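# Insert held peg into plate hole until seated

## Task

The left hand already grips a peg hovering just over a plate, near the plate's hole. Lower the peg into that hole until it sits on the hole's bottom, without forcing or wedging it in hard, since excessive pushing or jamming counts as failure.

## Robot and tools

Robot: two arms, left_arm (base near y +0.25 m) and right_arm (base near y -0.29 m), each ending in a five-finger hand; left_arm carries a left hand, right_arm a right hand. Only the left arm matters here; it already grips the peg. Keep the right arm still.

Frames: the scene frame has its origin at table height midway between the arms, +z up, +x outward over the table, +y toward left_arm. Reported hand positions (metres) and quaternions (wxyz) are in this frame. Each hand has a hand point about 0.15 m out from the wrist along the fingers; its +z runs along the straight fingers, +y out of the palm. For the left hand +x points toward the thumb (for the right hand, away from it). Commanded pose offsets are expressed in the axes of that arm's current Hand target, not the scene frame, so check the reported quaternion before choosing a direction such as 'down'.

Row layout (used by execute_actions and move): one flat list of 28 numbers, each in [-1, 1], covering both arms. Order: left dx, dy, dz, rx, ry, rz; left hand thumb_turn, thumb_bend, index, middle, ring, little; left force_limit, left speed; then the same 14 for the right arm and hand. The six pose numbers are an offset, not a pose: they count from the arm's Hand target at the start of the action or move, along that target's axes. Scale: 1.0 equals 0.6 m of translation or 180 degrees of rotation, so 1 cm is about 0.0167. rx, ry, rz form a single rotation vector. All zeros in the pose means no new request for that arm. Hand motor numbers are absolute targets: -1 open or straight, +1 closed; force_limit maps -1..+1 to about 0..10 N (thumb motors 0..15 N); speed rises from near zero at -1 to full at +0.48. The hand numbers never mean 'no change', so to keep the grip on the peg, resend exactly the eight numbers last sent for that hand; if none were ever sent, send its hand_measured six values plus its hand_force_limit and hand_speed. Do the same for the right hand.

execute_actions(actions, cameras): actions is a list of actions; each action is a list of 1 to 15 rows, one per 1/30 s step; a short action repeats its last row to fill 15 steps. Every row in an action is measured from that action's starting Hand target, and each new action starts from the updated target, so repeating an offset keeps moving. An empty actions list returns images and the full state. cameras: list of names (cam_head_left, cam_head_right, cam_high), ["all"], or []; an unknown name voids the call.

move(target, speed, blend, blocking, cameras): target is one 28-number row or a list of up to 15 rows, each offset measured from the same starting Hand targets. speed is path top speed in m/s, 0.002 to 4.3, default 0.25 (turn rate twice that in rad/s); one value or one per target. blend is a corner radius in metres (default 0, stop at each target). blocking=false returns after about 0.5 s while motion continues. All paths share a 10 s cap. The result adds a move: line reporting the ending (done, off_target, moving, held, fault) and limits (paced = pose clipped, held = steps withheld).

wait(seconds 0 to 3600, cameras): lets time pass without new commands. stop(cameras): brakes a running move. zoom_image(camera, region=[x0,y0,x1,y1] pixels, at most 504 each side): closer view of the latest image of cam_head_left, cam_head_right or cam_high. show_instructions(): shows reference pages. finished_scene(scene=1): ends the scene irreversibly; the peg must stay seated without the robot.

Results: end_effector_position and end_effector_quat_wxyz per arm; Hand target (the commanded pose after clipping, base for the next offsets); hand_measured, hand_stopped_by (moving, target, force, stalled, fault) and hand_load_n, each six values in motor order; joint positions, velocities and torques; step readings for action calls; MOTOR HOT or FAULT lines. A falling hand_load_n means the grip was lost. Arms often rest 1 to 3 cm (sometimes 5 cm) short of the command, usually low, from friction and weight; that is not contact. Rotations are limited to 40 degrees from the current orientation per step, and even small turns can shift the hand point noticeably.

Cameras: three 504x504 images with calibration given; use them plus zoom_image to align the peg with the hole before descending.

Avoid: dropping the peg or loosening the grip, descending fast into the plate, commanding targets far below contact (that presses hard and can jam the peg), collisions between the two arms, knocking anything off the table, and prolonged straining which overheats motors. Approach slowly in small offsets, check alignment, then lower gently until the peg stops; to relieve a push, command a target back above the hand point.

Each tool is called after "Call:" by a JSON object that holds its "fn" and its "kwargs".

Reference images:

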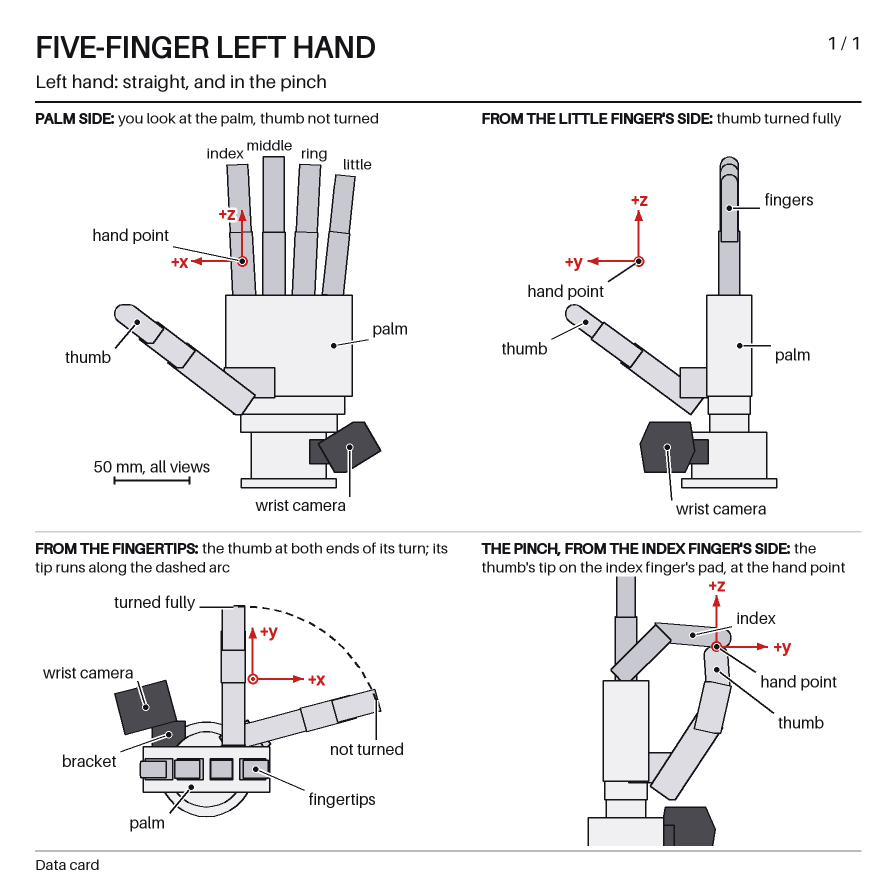

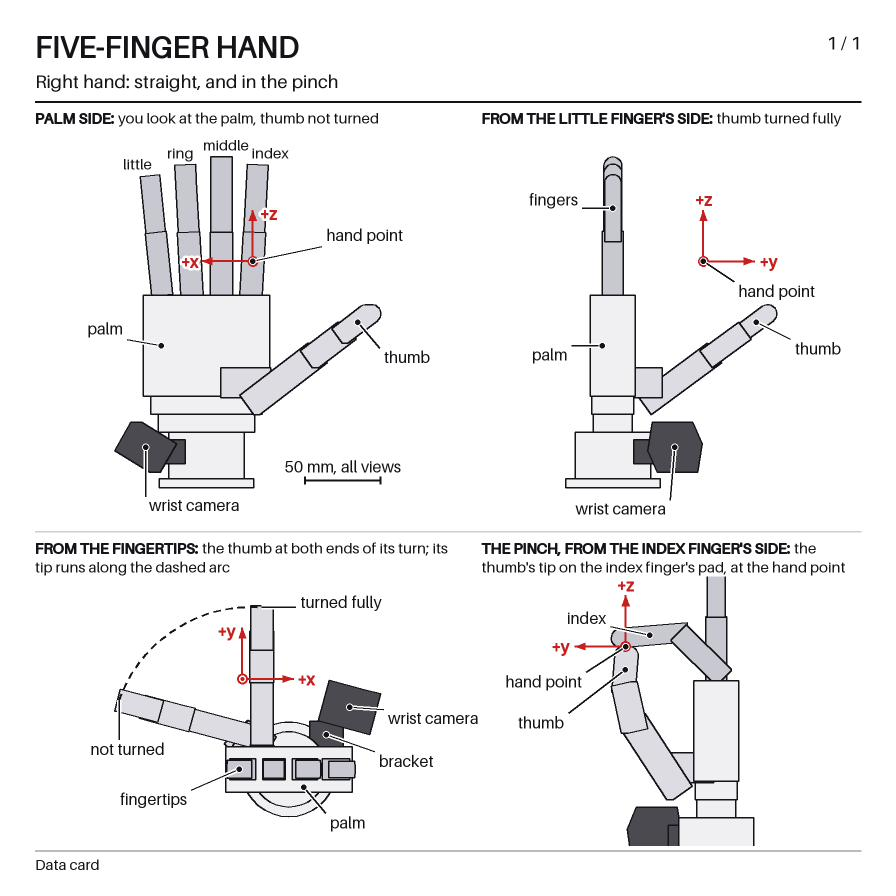

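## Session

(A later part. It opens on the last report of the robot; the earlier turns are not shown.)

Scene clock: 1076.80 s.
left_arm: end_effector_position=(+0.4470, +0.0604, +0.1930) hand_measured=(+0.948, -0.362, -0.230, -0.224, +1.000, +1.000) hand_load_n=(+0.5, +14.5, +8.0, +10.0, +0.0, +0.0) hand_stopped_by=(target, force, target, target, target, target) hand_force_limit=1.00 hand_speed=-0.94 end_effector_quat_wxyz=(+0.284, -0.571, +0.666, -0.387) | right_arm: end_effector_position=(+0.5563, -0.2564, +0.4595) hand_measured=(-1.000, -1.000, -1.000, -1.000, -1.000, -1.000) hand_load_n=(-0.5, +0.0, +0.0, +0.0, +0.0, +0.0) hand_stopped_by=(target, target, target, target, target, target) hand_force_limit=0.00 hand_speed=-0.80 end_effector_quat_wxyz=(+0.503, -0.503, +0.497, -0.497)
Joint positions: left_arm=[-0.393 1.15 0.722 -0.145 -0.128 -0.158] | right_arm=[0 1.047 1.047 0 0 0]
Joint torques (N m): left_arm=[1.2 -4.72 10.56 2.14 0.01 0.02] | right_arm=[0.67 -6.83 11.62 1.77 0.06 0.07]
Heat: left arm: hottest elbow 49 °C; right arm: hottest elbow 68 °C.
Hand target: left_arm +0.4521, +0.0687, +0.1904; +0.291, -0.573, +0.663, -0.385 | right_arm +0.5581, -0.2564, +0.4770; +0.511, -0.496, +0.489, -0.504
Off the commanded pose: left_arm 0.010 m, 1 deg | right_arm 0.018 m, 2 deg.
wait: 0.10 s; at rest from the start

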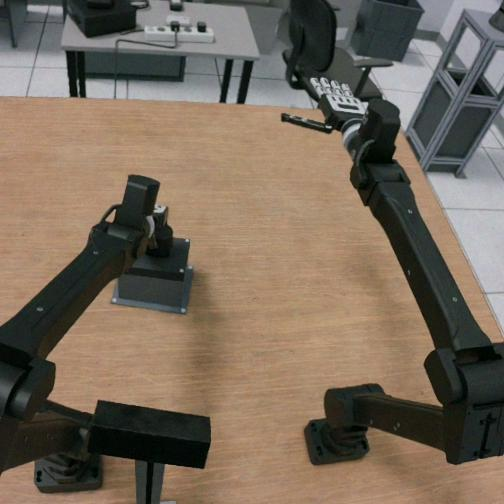

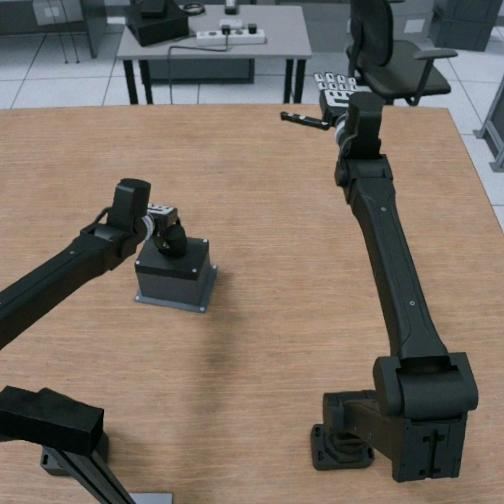

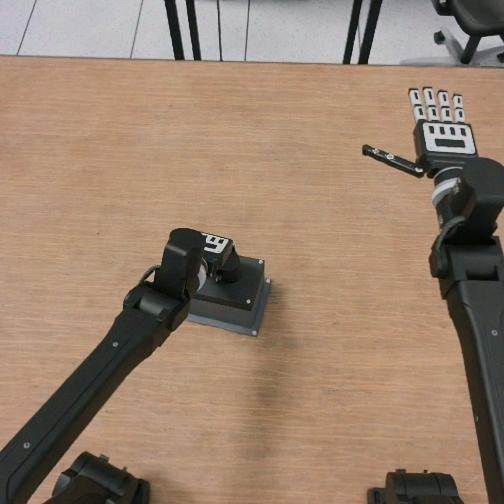

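Call:
{"fn": "move", "kwargs": {"target": [[-0.00575,-0.0608,-0.0439,0,0,0,0.948,-0.32,-0.228,-0.222,1,1,1.0,-0.94,0,0,0,0,0,0,-1,-1,-1,-1,-1,-1,0,-0.8],[0.02972,-0.01833,-0.00885,0,0,0,0.948,-0.32,-0.228,-0.222,1,1,1.0,-0.94,0,0,0,0,0,0,-1,-1,-1,-1,-1,-1,0,-0.8]], "speed": [0.06,0.04], "cameras": ["all"]}}

Call:
{"fn": "zoom_image", "kwargs": {"camera": "cam_head_right", "region": [150, 225, 192, 267]}}

Call:
{"fn": "zoom_image", "kwargs": {"camera": "cam_high", "region": [203, 252, 245, 294]}}

Call:
{"fn": "zoom_image", "kwargs": {"camera": "cam_head_left", "region": [135, 225, 177, 267]}}

Scene clock: 1085.67 s.
left_arm: end_effector_position=(+0.4449, +0.0626, +0.1957) hand_measured=(+0.948, -0.362, -0.230, -0.224, +1.000, +1.000) hand_load_n=(+0.5, +14.5, +7.5, +11.0, +0.0, +0.0) hand_stopped_by=(target, force, target, target, target, target) hand_force_limit=1.00 hand_speed=-0.94 end_effector_quat_wxyz=(+0.292, -0.575, +0.668, -0.372) | right_arm: end_effector_position=(+0.5563, -0.2564, +0.4595) hand_measured=(-1.000, -1.000, -1.000, -1.000, -1.000, -1.000) hand_load_n=(+0.0, +0.0, +0.0, +0.0, -0.5, +0.0) hand_stopped_by=(target, target, target, target, target, target) hand_force_limit=0.00 hand_speed=-0.80 end_effector_quat_wxyz=(+0.503, -0.503, +0.497, -0.497)
Joint positions: left_arm=[-0.406 1.144 0.737 -0.187 -0.165 -0.157] | right_arm=[0 1.047 1.047 0 0 0]
Joint torques (N m): left_arm=[-1.79 -4.42 12.48 2.09 -0.11 -0.25] | right_arm=[0.67 -6.77 11.64 1.83 0.06 0.07]
Heat: left arm: hottest elbow 49 °C; right arm: hottest elbow 68 °C.
Hand target: left_arm +0.4505, +0.0515, +0.2034; +0.291, -0.573, +0.663, -0.385 | right_arm +0.5581, -0.2564, +0.4770; +0.511, -0.496, +0.489, -0.504
Off the commanded pose: left_arm 0.015 m, 2 deg | right_arm 0.018 m, 2 deg.
move: off_target (left_arm)

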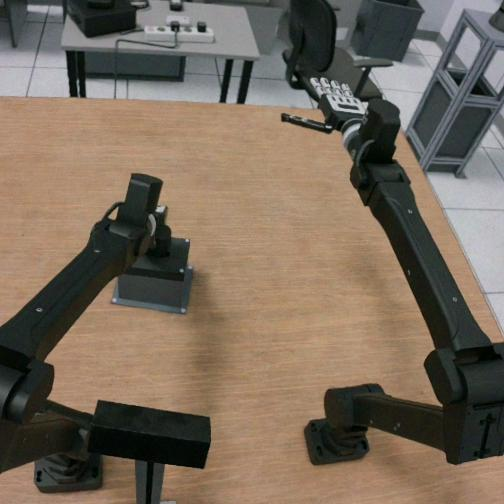

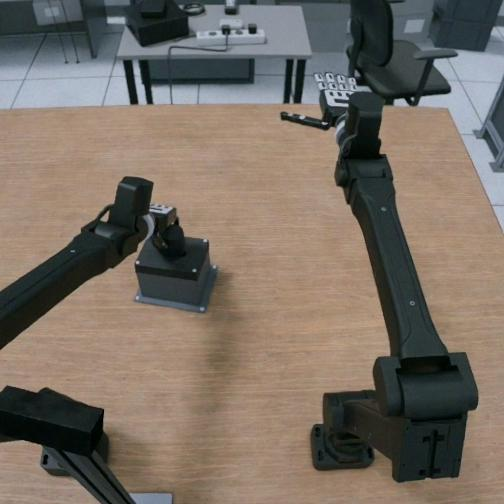

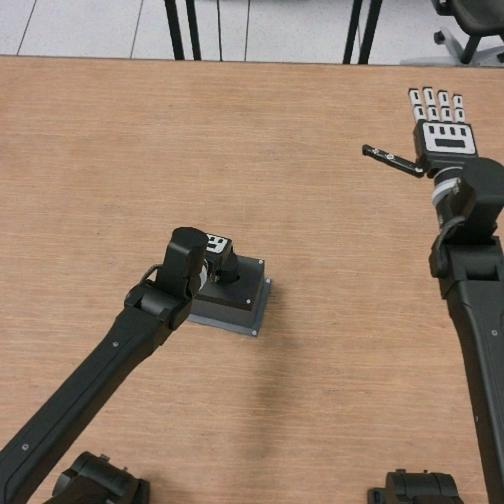

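Scaled by 12.000.

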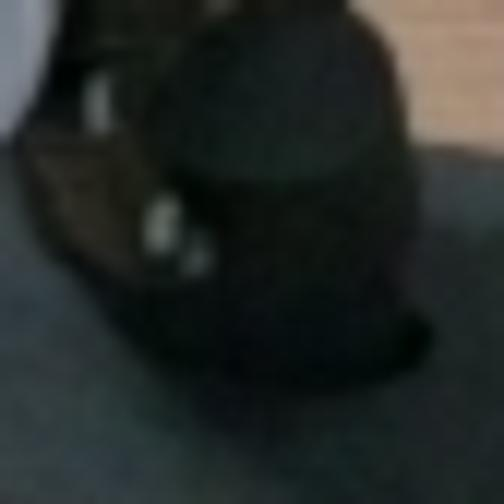

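Scaled by 12.000.

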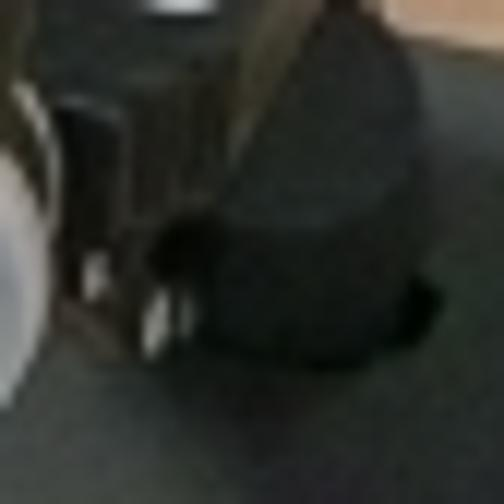

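Scaled by 12.000.

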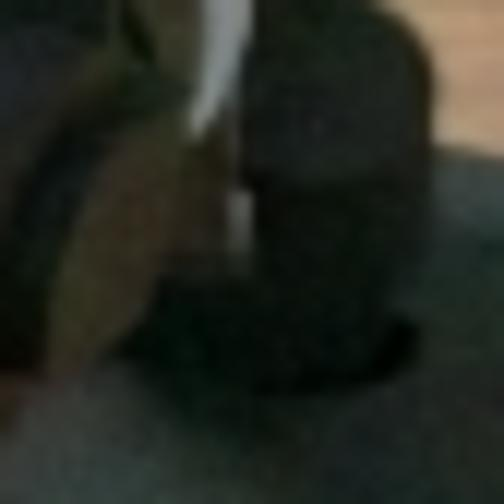

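Call:
{"fn": "move", "kwargs": {"target": [[0.00582,-0.0053,0.00585,0,0,0,0.948,-0.32,-0.228,-0.222,1,1,1.0,-0.94,0,0,0,0,0,0,-1,-1,-1,-1,-1,-1,0,-0.8]], "speed": [0.03], "cameras": ["all"]}}

Call:
{"fn": "zoom_image", "kwargs": {"camera": "cam_head_right", "region": [150, 225, 192, 267]}}

Call:
{"fn": "zoom_image", "kwargs": {"camera": "cam_high", "region": [203, 252, 245, 294]}}

Scene clock: 1092.60 s.
left_arm: end_effector_position=(+0.4453, +0.0589, +0.1916) hand_measured=(+0.948, -0.362, -0.230, -0.224, +1.000, +1.000) hand_load_n=(+0.5, +14.0, +6.5, +11.0, +0.5, +0.0) hand_stopped_by=(target, force, target, target, target, target) hand_force_limit=1.00 hand_speed=-0.94 end_effector_quat_wxyz=(+0.290, -0.575, +0.669, -0.371) | right_arm: end_effector_position=(+0.5563, -0.2564, +0.4595) hand_measured=(-1.000, -1.000, -1.000, -1.000, -1.000, -1.000) hand_load_n=(-0.5, +0.0, +0.0, +0.0, +0.0, +0.0) hand_stopped_by=(target, target, target, target, target, target) hand_force_limit=0.00 hand_speed=-0.80 end_effector_quat_wxyz=(+0.503, -0.503, +0.497, -0.497)
Joint positions: left_arm=[-0.415 1.157 0.737 -0.18 -0.17 -0.162] | right_arm=[0 1.047 1.047 0 0 0]
Joint torques (N m): left_arm=[-1.73 -4.48 13.64 1.76 -0.13 -0.24] | right_arm=[0.67 -6.65 11.64 1.8 0.06 0.08]
Heat: left arm: hottest elbow 49 °C; right arm: hottest elbow 68 °C.
Hand target: left_arm +0.4544, +0.0473, +0.2044; +0.291, -0.572, +0.663, -0.385 | right_arm +0.5581, -0.2564, +0.4770; +0.511, -0.496, +0.489, -0.504
Off the commanded pose: left_arm 0.020 m, 2 deg | right_arm 0.018 m, 2 deg.
move: off_target (left_arm)

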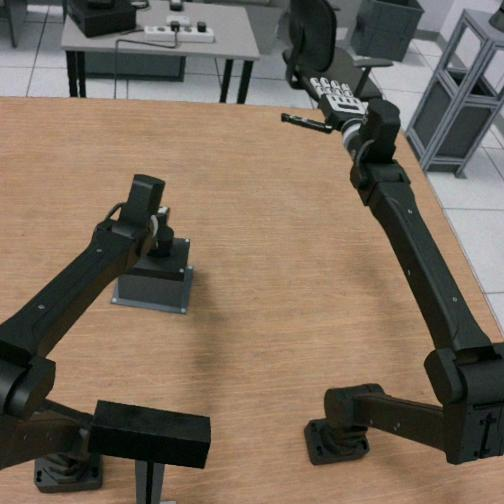

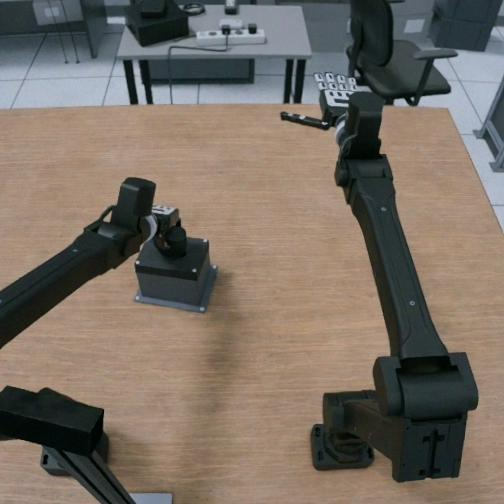

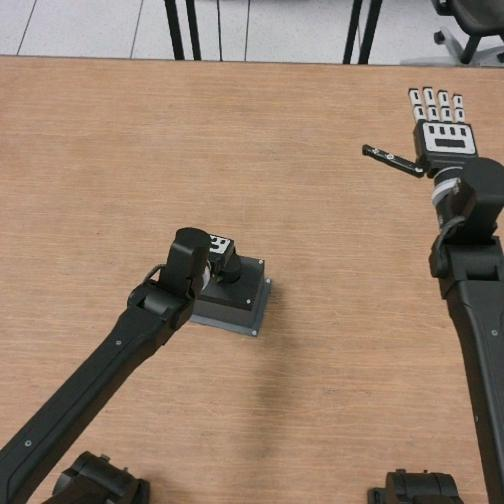

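Scaled by 12.000.

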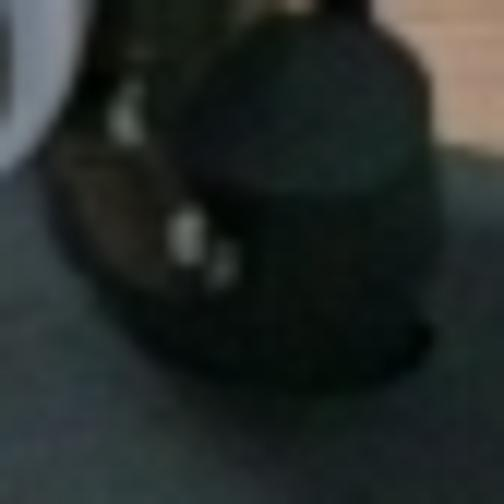

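Scaled by 12.000.

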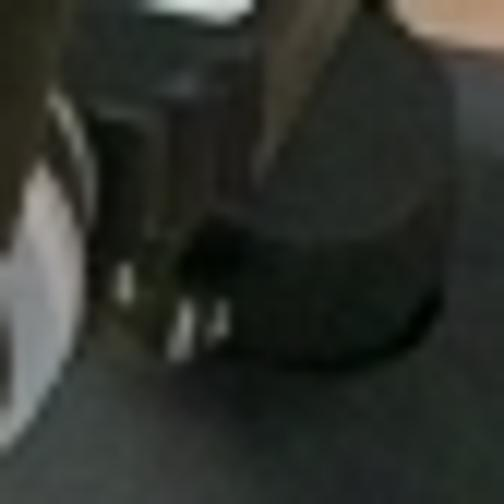

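Call:
{"fn": "move", "kwargs": {"target": [[-0.00055,0.0084,0.0054,0,0,0,0.948,-0.32,-0.228,-0.222,1,1,1.0,-0.94,0,0,0,0,0,0,-1,-1,-1,-1,-1,-1,0,-0.8]], "speed": [0.02], "cameras": ["all"]}}

Call:
{"fn": "zoom_image", "kwargs": {"camera": "cam_head_right", "region": [150, 225, 192, 267]}}

Call:
{"fn": "zoom_image", "kwargs": {"camera": "cam_high", "region": [203, 252, 245, 294]}}

Scene clock: 1095.57 s.
left_arm: end_effector_position=(+0.4465, +0.0584, +0.1914) hand_measured=(+0.948, -0.362, -0.230, -0.224, +1.000, +1.000) hand_load_n=(+1.0, +14.0, +6.0, +10.5, +0.0, +0.0) hand_stopped_by=(target, force, target, target, target, target) hand_force_limit=1.00 hand_speed=-0.94 end_effector_quat_wxyz=(+0.291, -0.575, +0.668, -0.372) | right_arm: end_effector_position=(+0.5563, -0.2564, +0.4595) hand_measured=(-1.000, -1.000, -1.000, -1.000, -1.000, -1.000) hand_load_n=(+0.0, +0.0, +0.0, +0.0, +0.0, +0.0) hand_stopped_by=(target, target, target, target, target, target) hand_force_limit=0.00 hand_speed=-0.80 end_effector_quat_wxyz=(+0.503, -0.503, +0.497, -0.497)
Joint positions: left_arm=[-0.415 1.16 0.737 -0.174 -0.17 -0.163] | right_arm=[0 1.047 1.047 0 0 0]
Joint torques (N m): left_arm=[-1.73 -4.25 12.67 2.26 -0.13 -0.23] | right_arm=[0.67 -6.83 11.64 1.81 0.06 0.07]
Heat: left arm: hottest elbow 49 °C; right arm: hottest elbow 68 °C.
Hand target: left_arm +0.4544, +0.0473, +0.1984; +0.291, -0.572, +0.663, -0.385 | right_arm +0.5581, -0.2564, +0.4770; +0.511, -0.496, +0.489, -0.504
Off the commanded pose: left_arm 0.015 m, 2 deg | right_arm 0.018 m, 2 deg.
move: off_target (left_arm)

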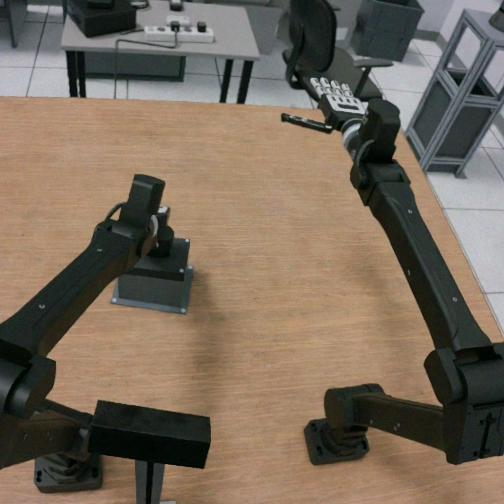

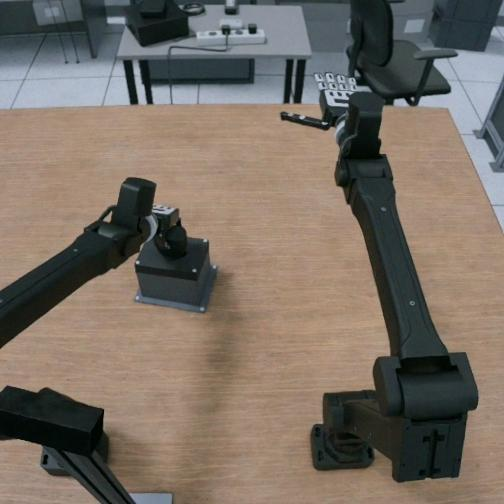

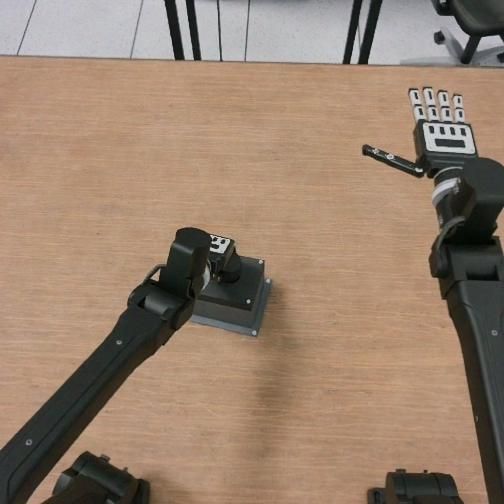

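Scaled by 12.000.

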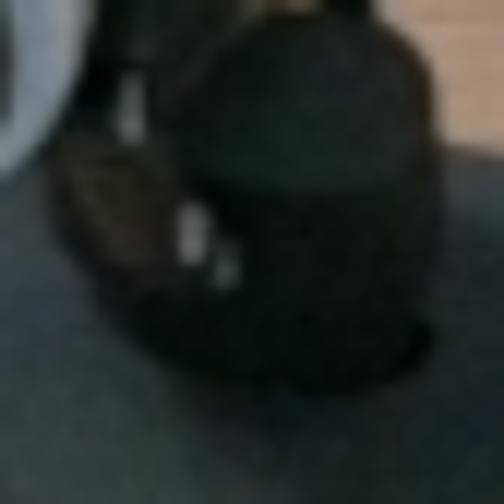

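Scaled by 12.000.

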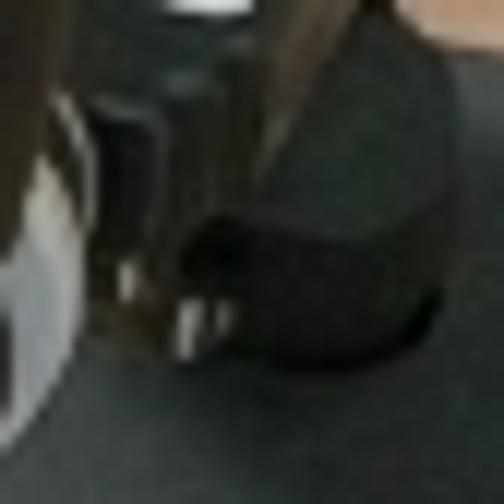

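Call:
{"fn": "execute_actions", "kwargs": {"actions": []}}

Call:
{"fn": "zoom_image", "kwargs": {"camera": "cam_head_right", "region": [150, 225, 192, 267]}}

Call:
{"fn": "zoom_image", "kwargs": {"camera": "cam_high", "region": [203, 252, 245, 294]}}

Scene clock: 1105.17 s.
left_arm: end_effector_position=(+0.4465, +0.0584, +0.1914) hand_measured=(+0.948, -0.362, -0.230, -0.224, +1.000, +1.000) hand_load_n=(+1.0, +14.0, +6.5, +10.5, +0.0, +0.0) hand_stopped_by=(target, force, target, target, target, target) hand_force_limit=1.00 hand_speed=-0.94 end_effector_quat_wxyz=(+0.291, -0.575, +0.668, -0.372) | right_arm: end_effector_position=(+0.5563, -0.2564, +0.4595) hand_measured=(-1.000, -1.000, -1.000, -1.000, -1.000, -1.000) hand_load_n=(+0.0, +0.0, +0.0, +0.0, +0.0, +0.0) hand_stopped_by=(target, target, target, target, target, target) hand_force_limit=0.00 hand_speed=-0.80 end_effector_quat_wxyz=(+0.503, -0.503, +0.497, -0.497)
Joint positions: left_arm=[-0.415 1.16 0.737 -0.174 -0.17 -0.163] | right_arm=[0 1.047 1.047 0 0 0]
Joint velocities: within noise
Joint torques (N m): left_arm=[-1.67 -4.13 12.67 2.29 -0.13 -0.24] | right_arm=[0.67 -6.89 11.63 1.8 0.06 0.08]
Heat: left arm: hottest elbow 49 °C; right arm: hottest elbow 68 °C.
Hand target: left_arm +0.4544, +0.0473, +0.1984; +0.291, -0.572, +0.663, -0.385 | right_arm +0.5581, -0.2564, +0.4770; +0.511, -0.496, +0.489, -0.504
Off the commanded pose: left_arm 0.015 m, 2 deg | right_arm 0.018 m, 2 deg.

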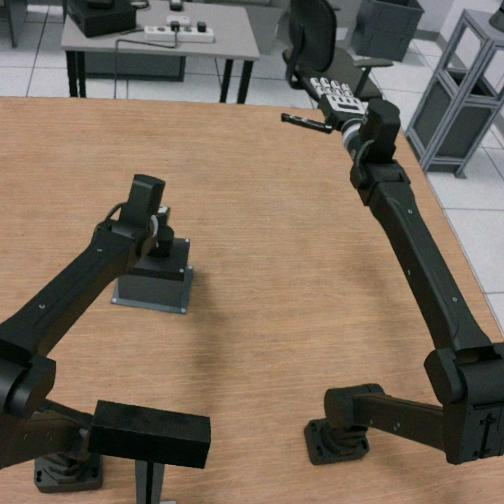

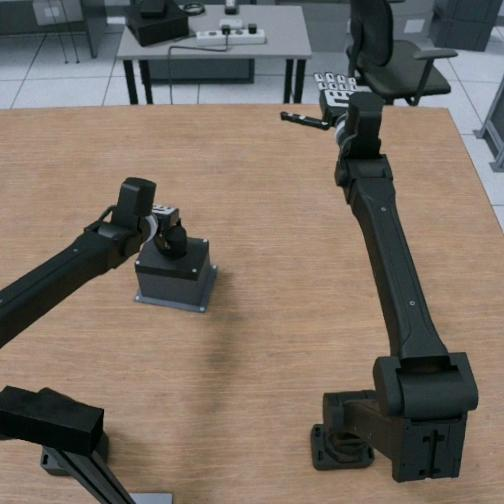

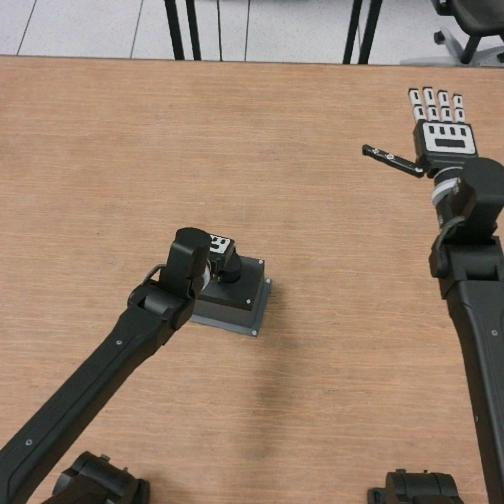

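Scaled by 12.000.

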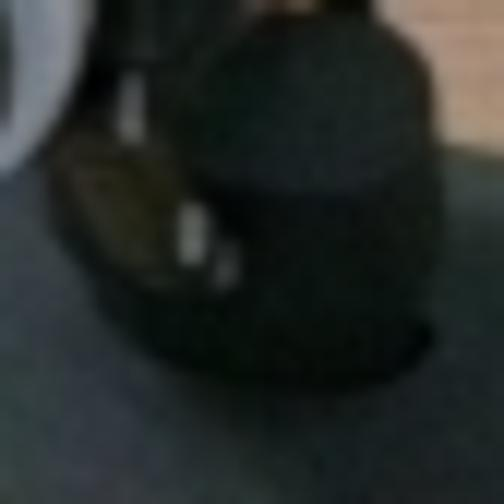

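Scaled by 12.000.

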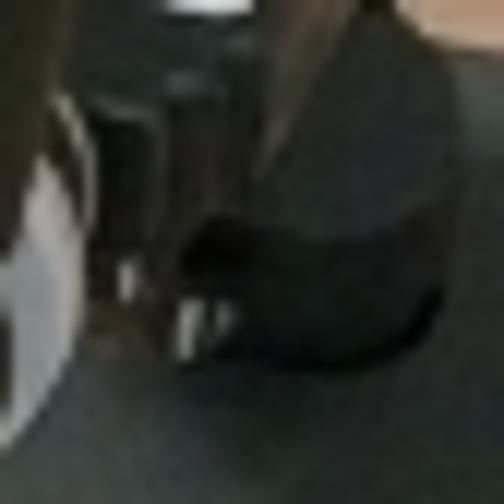

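Call:
{"fn": "zoom_image", "kwargs": {"camera": "cam_head_left", "region": [135, 225, 177, 267]}}

Call:
{"fn": "zoom_image", "kwargs": {"camera": "cam_head_right", "region": [163, 230, 193, 260]}}

Scaled by 12.000.

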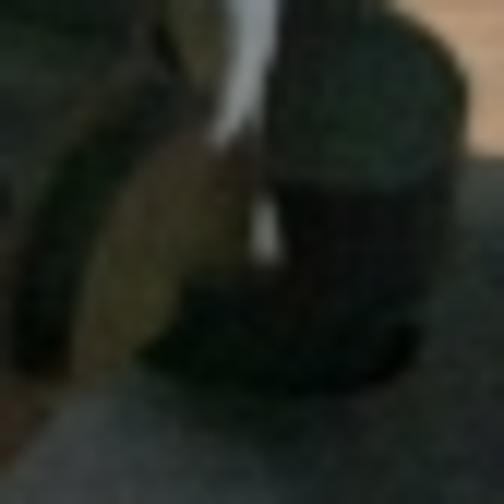

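Scaled by 16.800.

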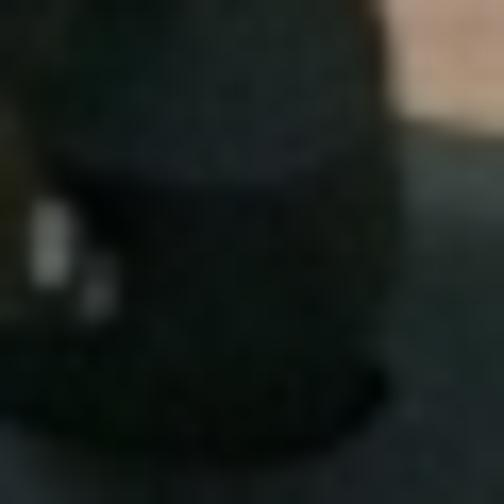

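Call:
{"fn": "move", "kwargs": {"target": [0.0037,0.00955,0.0009,-0.00293,-0.00893,0.01378,0.948,-0.32,-0.228,-0.222,1,1,1.0,-0.94,0,0,0,0,0,0,-1,-1,-1,-1,-1,-1,0,-0.8], "speed": 0.03}}

Scene clock: 1119.53 s.
left_arm: end_effector_position=(+0.4454, +0.0558, +0.1903) hand_measured=(+0.948, -0.362, -0.230, -0.224, +1.000, +1.000) hand_load_n=(+1.0, +14.0, +6.5, +10.5, +0.0, +0.0) hand_stopped_by=(target, force, target, target, target, target) hand_force_limit=1.00 hand_speed=-0.94 end_effector_quat_wxyz=(+0.305, -0.574, +0.668, -0.363) | right_arm: end_effector_position=(+0.5563, -0.2564, +0.4595) hand_measured=(-1.000, -1.000, -1.000, -1.000, -1.000, -1.000) hand_load_n=(-0.5, +0.0, +0.0, -0.5, -0.5, +0.0) hand_stopped_by=(target, target, target, target, target, target) hand_force_limit=0.00 hand_speed=-0.80 end_effector_quat_wxyz=(+0.503, -0.503, +0.497, -0.497)
Joint positions: left_arm=[-0.442 1.162 0.737 -0.174 -0.222 -0.161] | right_arm=[0 1.047 1.047 0 0 0]
Joint torques (N m): left_arm=[-1.96 -3.72 12.93 1.81 -0.12 0] | right_arm=[0.79 -6.77 11.58 1.8 0.07 0.07]
Heat: left arm: hottest elbow 48 °C; right arm: hottest elbow 68 °C.
Hand target: left_arm +0.4514, +0.0452, +0.1934; +0.306, -0.565, +0.673, -0.368 | right_arm +0.5581, -0.2564, +0.4770; +0.511, -0.496, +0.489, -0.504
Off the commanded pose: left_arm 0.013 m, 1 deg | right_arm 0.018 m, 2 deg.
move: off_target (left_arm)

Call:
{"fn": "wait", "kwargs": {"seconds": 0.1, "cameras": ["all"]}}

Call:
{"fn": "zoom_image", "kwargs": {"camera": "cam_head_right", "region": [150, 225, 192, 267]}}

Call:
{"fn": "zoom_image", "kwargs": {"camera": "cam_high", "region": [203, 252, 245, 294]}}

Scene clock: 1121.43 s.
left_arm: end_effector_position=(+0.4454, +0.0558, +0.1903) hand_measured=(+0.948, -0.362, -0.230, -0.224, +1.000, +1.000) hand_load_n=(+1.0, +14.0, +7.0, +10.5, +0.0, +0.0) hand_stopped_by=(target, force, target, target, target, target) hand_force_limit=1.00 hand_speed=-0.94 end_effector_quat_wxyz=(+0.305, -0.574, +0.668, -0.363) | right_arm: end_effector_position=(+0.5563, -0.2564, +0.4595) hand_measured=(-1.000, -1.000, -1.000, -1.000, -1.000, -1.000) hand_load_n=(+0.0, +0.0, +0.0, -0.5, -0.5, +0.0) hand_stopped_by=(target, target, target, target, target, target) hand_force_limit=0.00 hand_speed=-0.80 end_effector_quat_wxyz=(+0.503, -0.503, +0.497, -0.497)
Joint positions: left_arm=[-0.442 1.162 0.737 -0.174 -0.222 -0.161] | right_arm=[0 1.047 1.047 0 0 0]
Joint torques (N m): left_arm=[-1.85 -3.78 12.96 1.81 -0.12 0.01] | right_arm=[0.67 -6.77 11.63 1.83 0.06 0.08]
Heat: left arm: hottest elbow 49 °C; right arm: hottest elbow 68 °C.
Hand target: left_arm +0.4514, +0.0452, +0.1933; +0.306, -0.565, +0.673, -0.368 | right_arm +0.5581, -0.2564, +0.4770; +0.511, -0.496, +0.489, -0.504
Off the commanded pose: left_arm 0.013 m, 1 deg | right_arm 0.018 m, 2 deg.
wait: 0.10 s; at rest from the start

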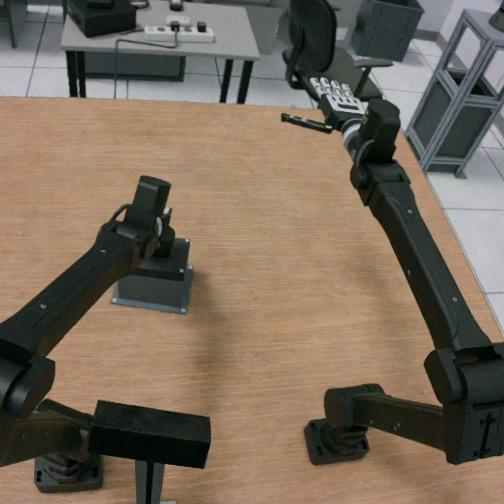

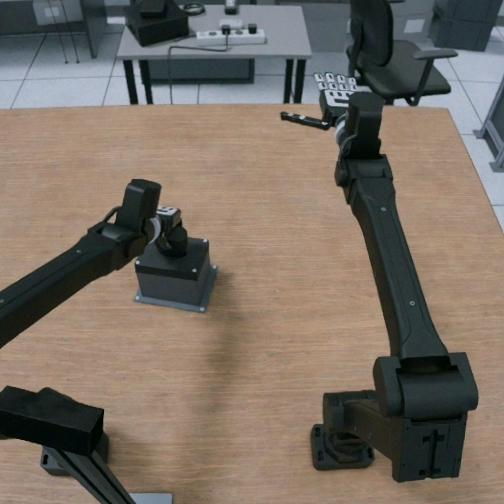

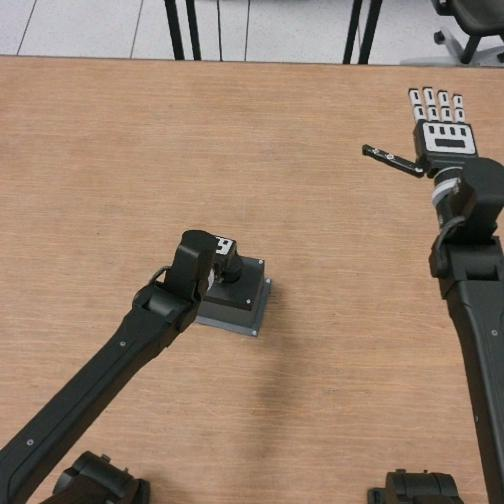

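Scaled by 12.000.

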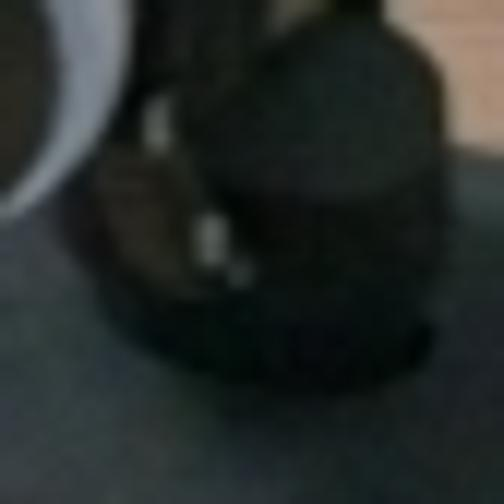

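Scaled by 12.000.

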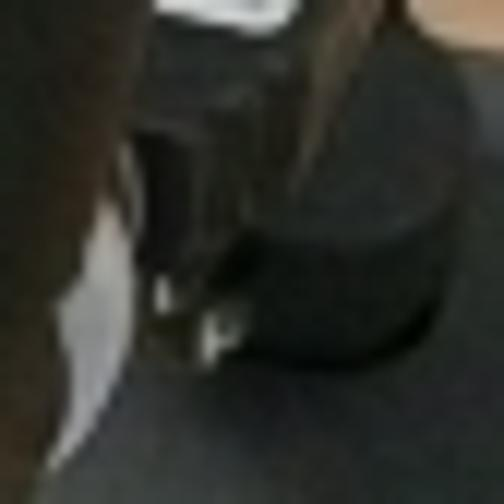

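Call:
{"fn": "move", "kwargs": {"target": [0,0.0084,0.0054,0,0,0,0.948,-0.32,-0.228,-0.222,1,1,1.0,-0.94,0,0,0,0,0,0,-1,-1,-1,-1,-1,-1,0,-0.8], "speed": 0.03}}

Scene clock: 1128.03 s.
left_arm: end_effector_position=(+0.4467, +0.0552, +0.1903) hand_measured=(+0.948, -0.362, -0.230, -0.224, +1.000, +1.000) hand_load_n=(+1.0, +13.5, +6.0, +9.0, +0.0, +0.0) hand_stopped_by=(target, force, target, target, target, target) hand_force_limit=1.00 hand_speed=-0.94 end_effector_quat_wxyz=(+0.307, -0.572, +0.668, -0.365) | right_arm: end_effector_position=(+0.5563, -0.2564, +0.4595) hand_measured=(-1.000, -1.000, -1.000, -1.000, -1.000, -1.000) hand_load_n=(+0.0, +0.0, +0.0, +0.0, +0.0, -0.5) hand_stopped_by=(target, target, target, target, target, target) hand_force_limit=0.00 hand_speed=-0.80 end_effector_quat_wxyz=(+0.503, -0.503, +0.497, -0.497)
Joint positions: left_arm=[-0.443 1.165 0.737 -0.166 -0.223 -0.157] | right_arm=[0 1.047 1.047 0 0 0]
Joint torques (N m): left_arm=[-1.79 -3.43 11.96 2.25 -0.11 -0.05] | right_arm=[0.67 -6.83 11.63 1.77 0.06 0.07]
Heat: left arm: hottest elbow 49 °C; right arm: hottest elbow 68 °C.
Hand target: left_arm +0.4514, +0.0452, +0.1875; +0.306, -0.565, +0.673, -0.368 | right_arm +0.5581, -0.2564, +0.4770; +0.511, -0.496, +0.489, -0.504
Off the commanded pose: left_arm 0.011 m, 1 deg | right_arm 0.018 m, 2 deg.
move: off_target (left_arm)

Call:
{"fn": "wait", "kwargs": {"seconds": 0.1, "cameras": ["all"]}}

Call:
{"fn": "zoom_image", "kwargs": {"camera": "cam_head_right", "region": [150, 225, 192, 267]}}

Call:
{"fn": "zoom_image", "kwargs": {"camera": "cam_high", "region": [203, 252, 245, 294]}}

Call:
{"fn": "zoom_image", "kwargs": {"camera": "cam_head_left", "region": [135, 225, 177, 267]}}

Scene clock: 1130.43 s.
left_arm: end_effector_position=(+0.4467, +0.0552, +0.1903) hand_measured=(+0.948, -0.362, -0.230, -0.224, +1.000, +1.000) hand_load_n=(+1.0, +13.5, +6.5, +9.0, +0.0, +0.0) hand_stopped_by=(target, force, target, target, target, target) hand_force_limit=1.00 hand_speed=-0.94 end_effector_quat_wxyz=(+0.307, -0.572, +0.668, -0.365) | right_arm: end_effector_position=(+0.5563, -0.2564, +0.4595) hand_measured=(-1.000, -1.000, -1.000, -1.000, -1.000, -1.000) hand_load_n=(-0.5, +0.0, +0.0, -0.5, +0.0, +0.0) hand_stopped_by=(target, target, target, target, target, target) hand_force_limit=0.00 hand_speed=-0.80 end_effector_quat_wxyz=(+0.503, -0.503, +0.497, -0.497)
Joint positions: left_arm=[-0.443 1.165 0.737 -0.166 -0.223 -0.157] | right_arm=[0 1.047 1.047 0 0 0]
Joint torques (N m): left_arm=[-1.73 -3.43 11.96 2.26 -0.11 -0.04] | right_arm=[0.62 -6.83 11.62 1.77 0.06 0.07]
Heat: left arm: hottest elbow 48 °C; right arm: hottest elbow 68 °C.
Hand target: left_arm +0.4514, +0.0452, +0.1875; +0.306, -0.565, +0.673, -0.368 | right_arm +0.5581, -0.2564, +0.4770; +0.511, -0.496, +0.489, -0.504
Off the commanded pose: left_arm 0.011 m, 1 deg | right_arm 0.018 m, 2 deg.
wait: 0.10 s; at rest from the start

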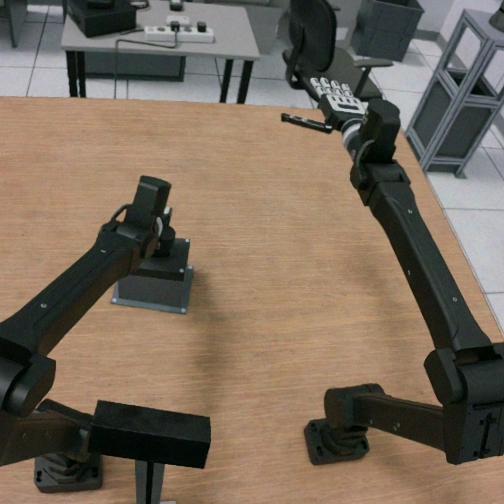

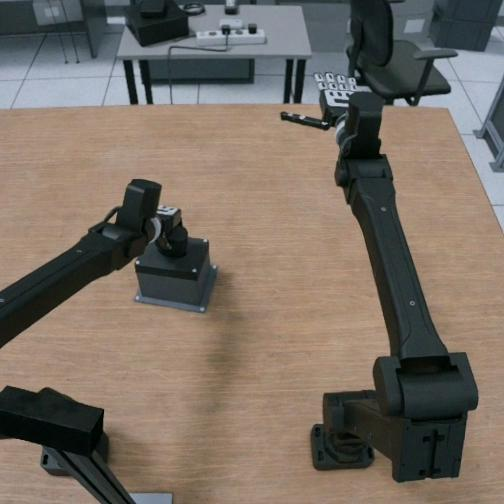

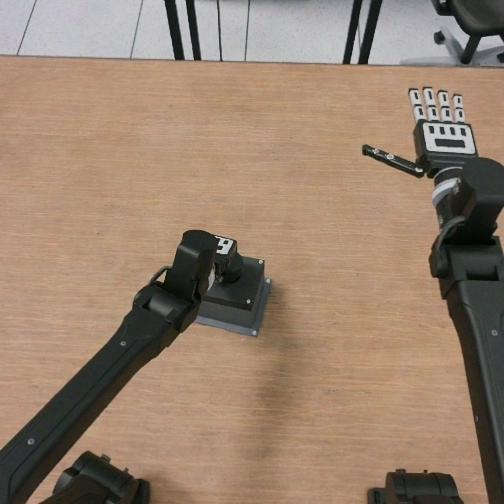

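Scaled by 12.000.

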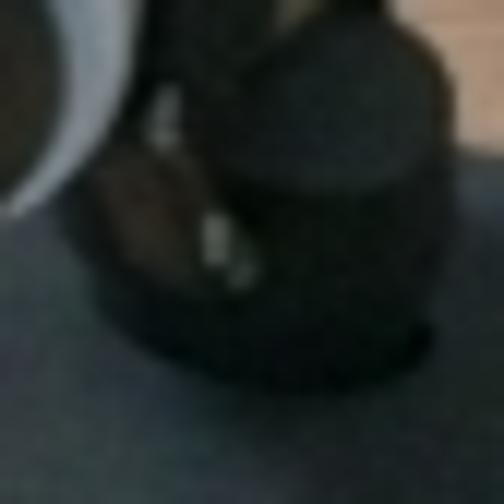

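Scaled by 12.000.

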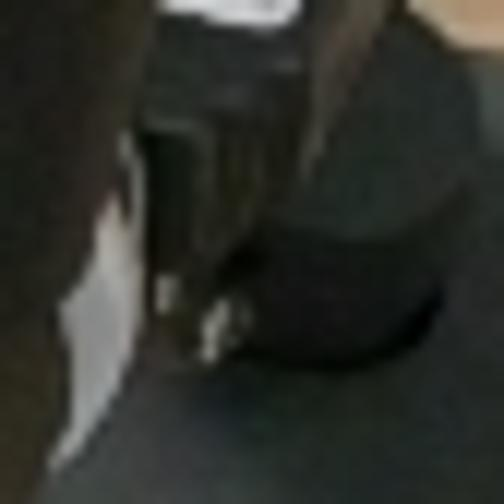

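Scaled by 12.000.

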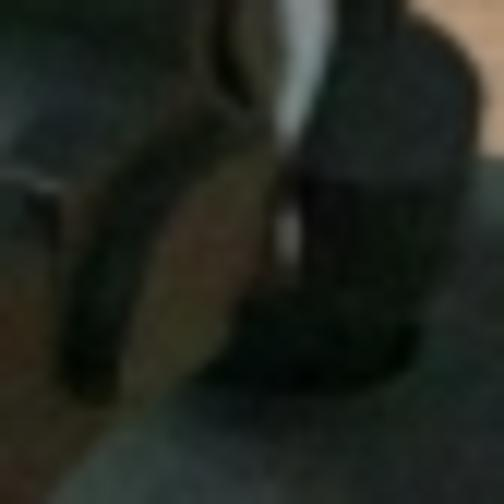

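Call:
{"fn": "move", "kwargs": {"target": [[0.0003,-0.0701,-0.0454,0,0,0,0.948,-0.32,-0.228,-0.222,1,1,1.0,-0.94,0,0,0,0,0,0,-1,-1,-1,-1,-1,-1,0,-0.8],[-0.0285,-0.0678,-0.0497,0.00589,0.01784,-0.02759,0.948,-0.32,-0.228,-0.222,1,1,1.0,-0.94,0,0,0,0,0,0,-1,-1,-1,-1,-1,-1,0,-0.8]], "speed": 0.05}}

Call:
{"fn": "wait", "kwargs": {"seconds": 0.1, "cameras": ["all"]}}

Call:
{"fn": "zoom_image", "kwargs": {"camera": "cam_head_right", "region": [150, 215, 192, 257]}}

Call:
{"fn": "zoom_image", "kwargs": {"camera": "cam_high", "region": [203, 242, 245, 284]}}

Scene clock: 1144.50 s.
left_arm: end_effector_position=(+0.4416, +0.0610, +0.2189) hand_measured=(+0.948, -0.362, -0.230, -0.224, +1.000, +1.000) hand_load_n=(+1.0, +14.5, +7.0, +10.5, +0.0, +0.0) hand_stopped_by=(target, force, target, target, target, target) hand_force_limit=1.00 hand_speed=-0.94 end_effector_quat_wxyz=(+0.266, -0.578, +0.670, -0.382) | right_arm: end_effector_position=(+0.5563, -0.2564, +0.4595) hand_measured=(-1.000, -1.000, -1.000, -1.000, -1.000, -1.000) hand_load_n=(-0.5, +0.0, +0.0, +0.0, +0.0, +0.0) hand_stopped_by=(target, target, target, target, target, target) hand_force_limit=0.00 hand_speed=-0.80 end_effector_quat_wxyz=(+0.503, -0.503, +0.497, -0.497)
Joint positions: left_arm=[-0.383 1.115 0.785 -0.276 -0.099 -0.171] | right_arm=[0 1.047 1.047 0 0 0]
Joint torques (N m): left_arm=[0.73 -6.07 12.45 2.41 0.11 -0.24] | right_arm=[0.73 -6.83 11.66 1.83 0.06 0.07]
Heat: left arm: hottest elbow 49 °C; right arm: hottest elbow 69 °C.
Hand target: left_arm +0.4515, +0.0628, +0.2378; +0.276, -0.580, +0.652, -0.403 | right_arm +0.5581, -0.2564, +0.4770; +0.511, -0.496, +0.489, -0.504
Off the commanded pose: left_arm 0.021 m, 3 deg | right_arm 0.018 m, 2 deg.
move: off_target (left_arm)

Scene clock: 1144.60 s.
left_arm: end_effector_position=(+0.4416, +0.0610, +0.2189) hand_measured=(+0.948, -0.362, -0.230, -0.224, +1.000, +1.000) hand_load_n=(+1.0, +15.0, +7.5, +11.0, +0.0, +0.0) hand_stopped_by=(target, force, target, target, target, target) hand_force_limit=1.00 hand_speed=-0.94 end_effector_quat_wxyz=(+0.266, -0.578, +0.670, -0.382) | right_arm: end_effector_position=(+0.5563, -0.2564, +0.4595) hand_measured=(-1.000, -1.000, -1.000, -1.000, -1.000, -1.000) hand_load_n=(-0.5, +0.0, +0.0, +0.0, -0.5, +0.0) hand_stopped_by=(target, target, target, target, target, target) hand_force_limit=0.00 hand_speed=-0.80 end_effector_quat_wxyz=(+0.503, -0.503, +0.497, -0.497)
Joint positions: left_arm=[-0.383 1.115 0.785 -0.276 -0.099 -0.172] | right_arm=[0 1.047 1.047 0 0 0]
Joint torques (N m): left_arm=[0.73 -6.12 12.46 2.41 0.11 -0.23] | right_arm=[0.73 -6.65 11.62 1.78 0.06 0.07]
Heat: left arm: hottest elbow 49 °C; right arm: hottest elbow 69 °C.
Hand target: left_arm +0.4515, +0.0628, +0.2378; +0.276, -0.580, +0.652, -0.403 | right_arm +0.5581, -0.2564, +0.4770; +0.511, -0.496, +0.489, -0.504
Off the commanded pose: left_arm 0.021 m, 3 deg | right_arm 0.018 m, 2 deg.
wait: 0.10 s; no rest

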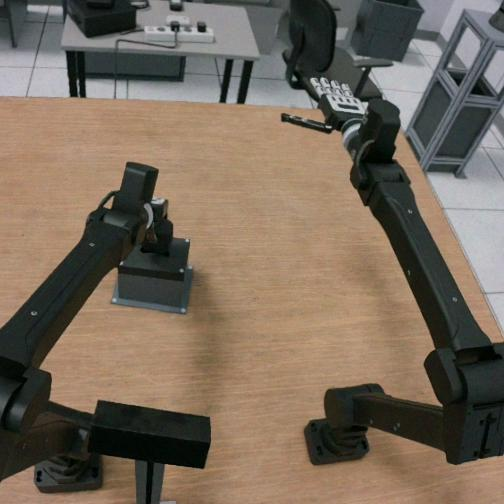

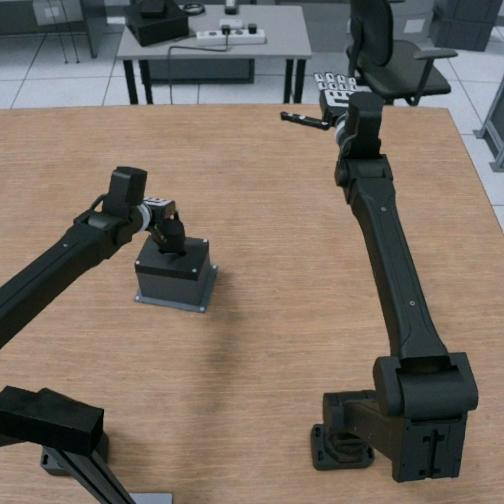

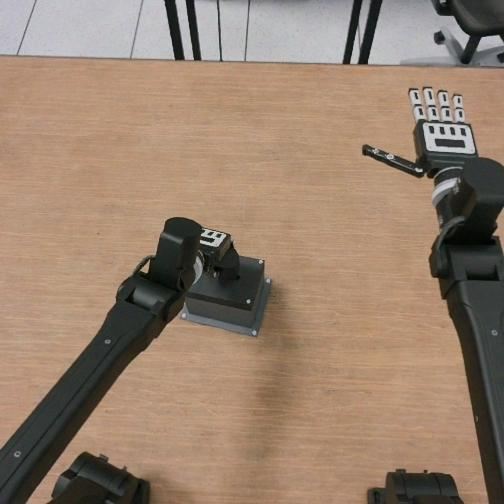

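Scaled by 12.000.

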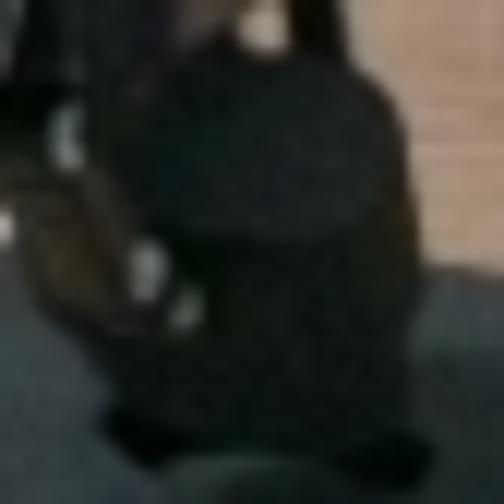

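Scaled by 12.000.

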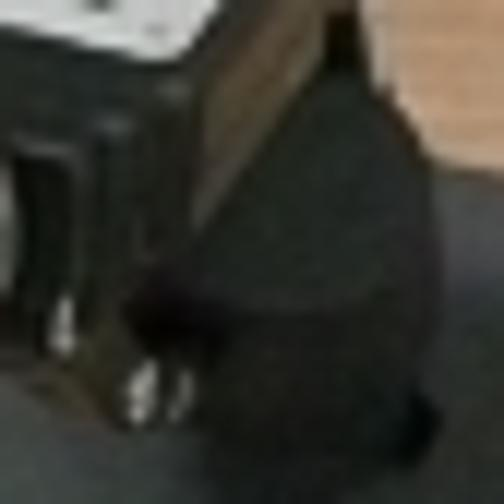

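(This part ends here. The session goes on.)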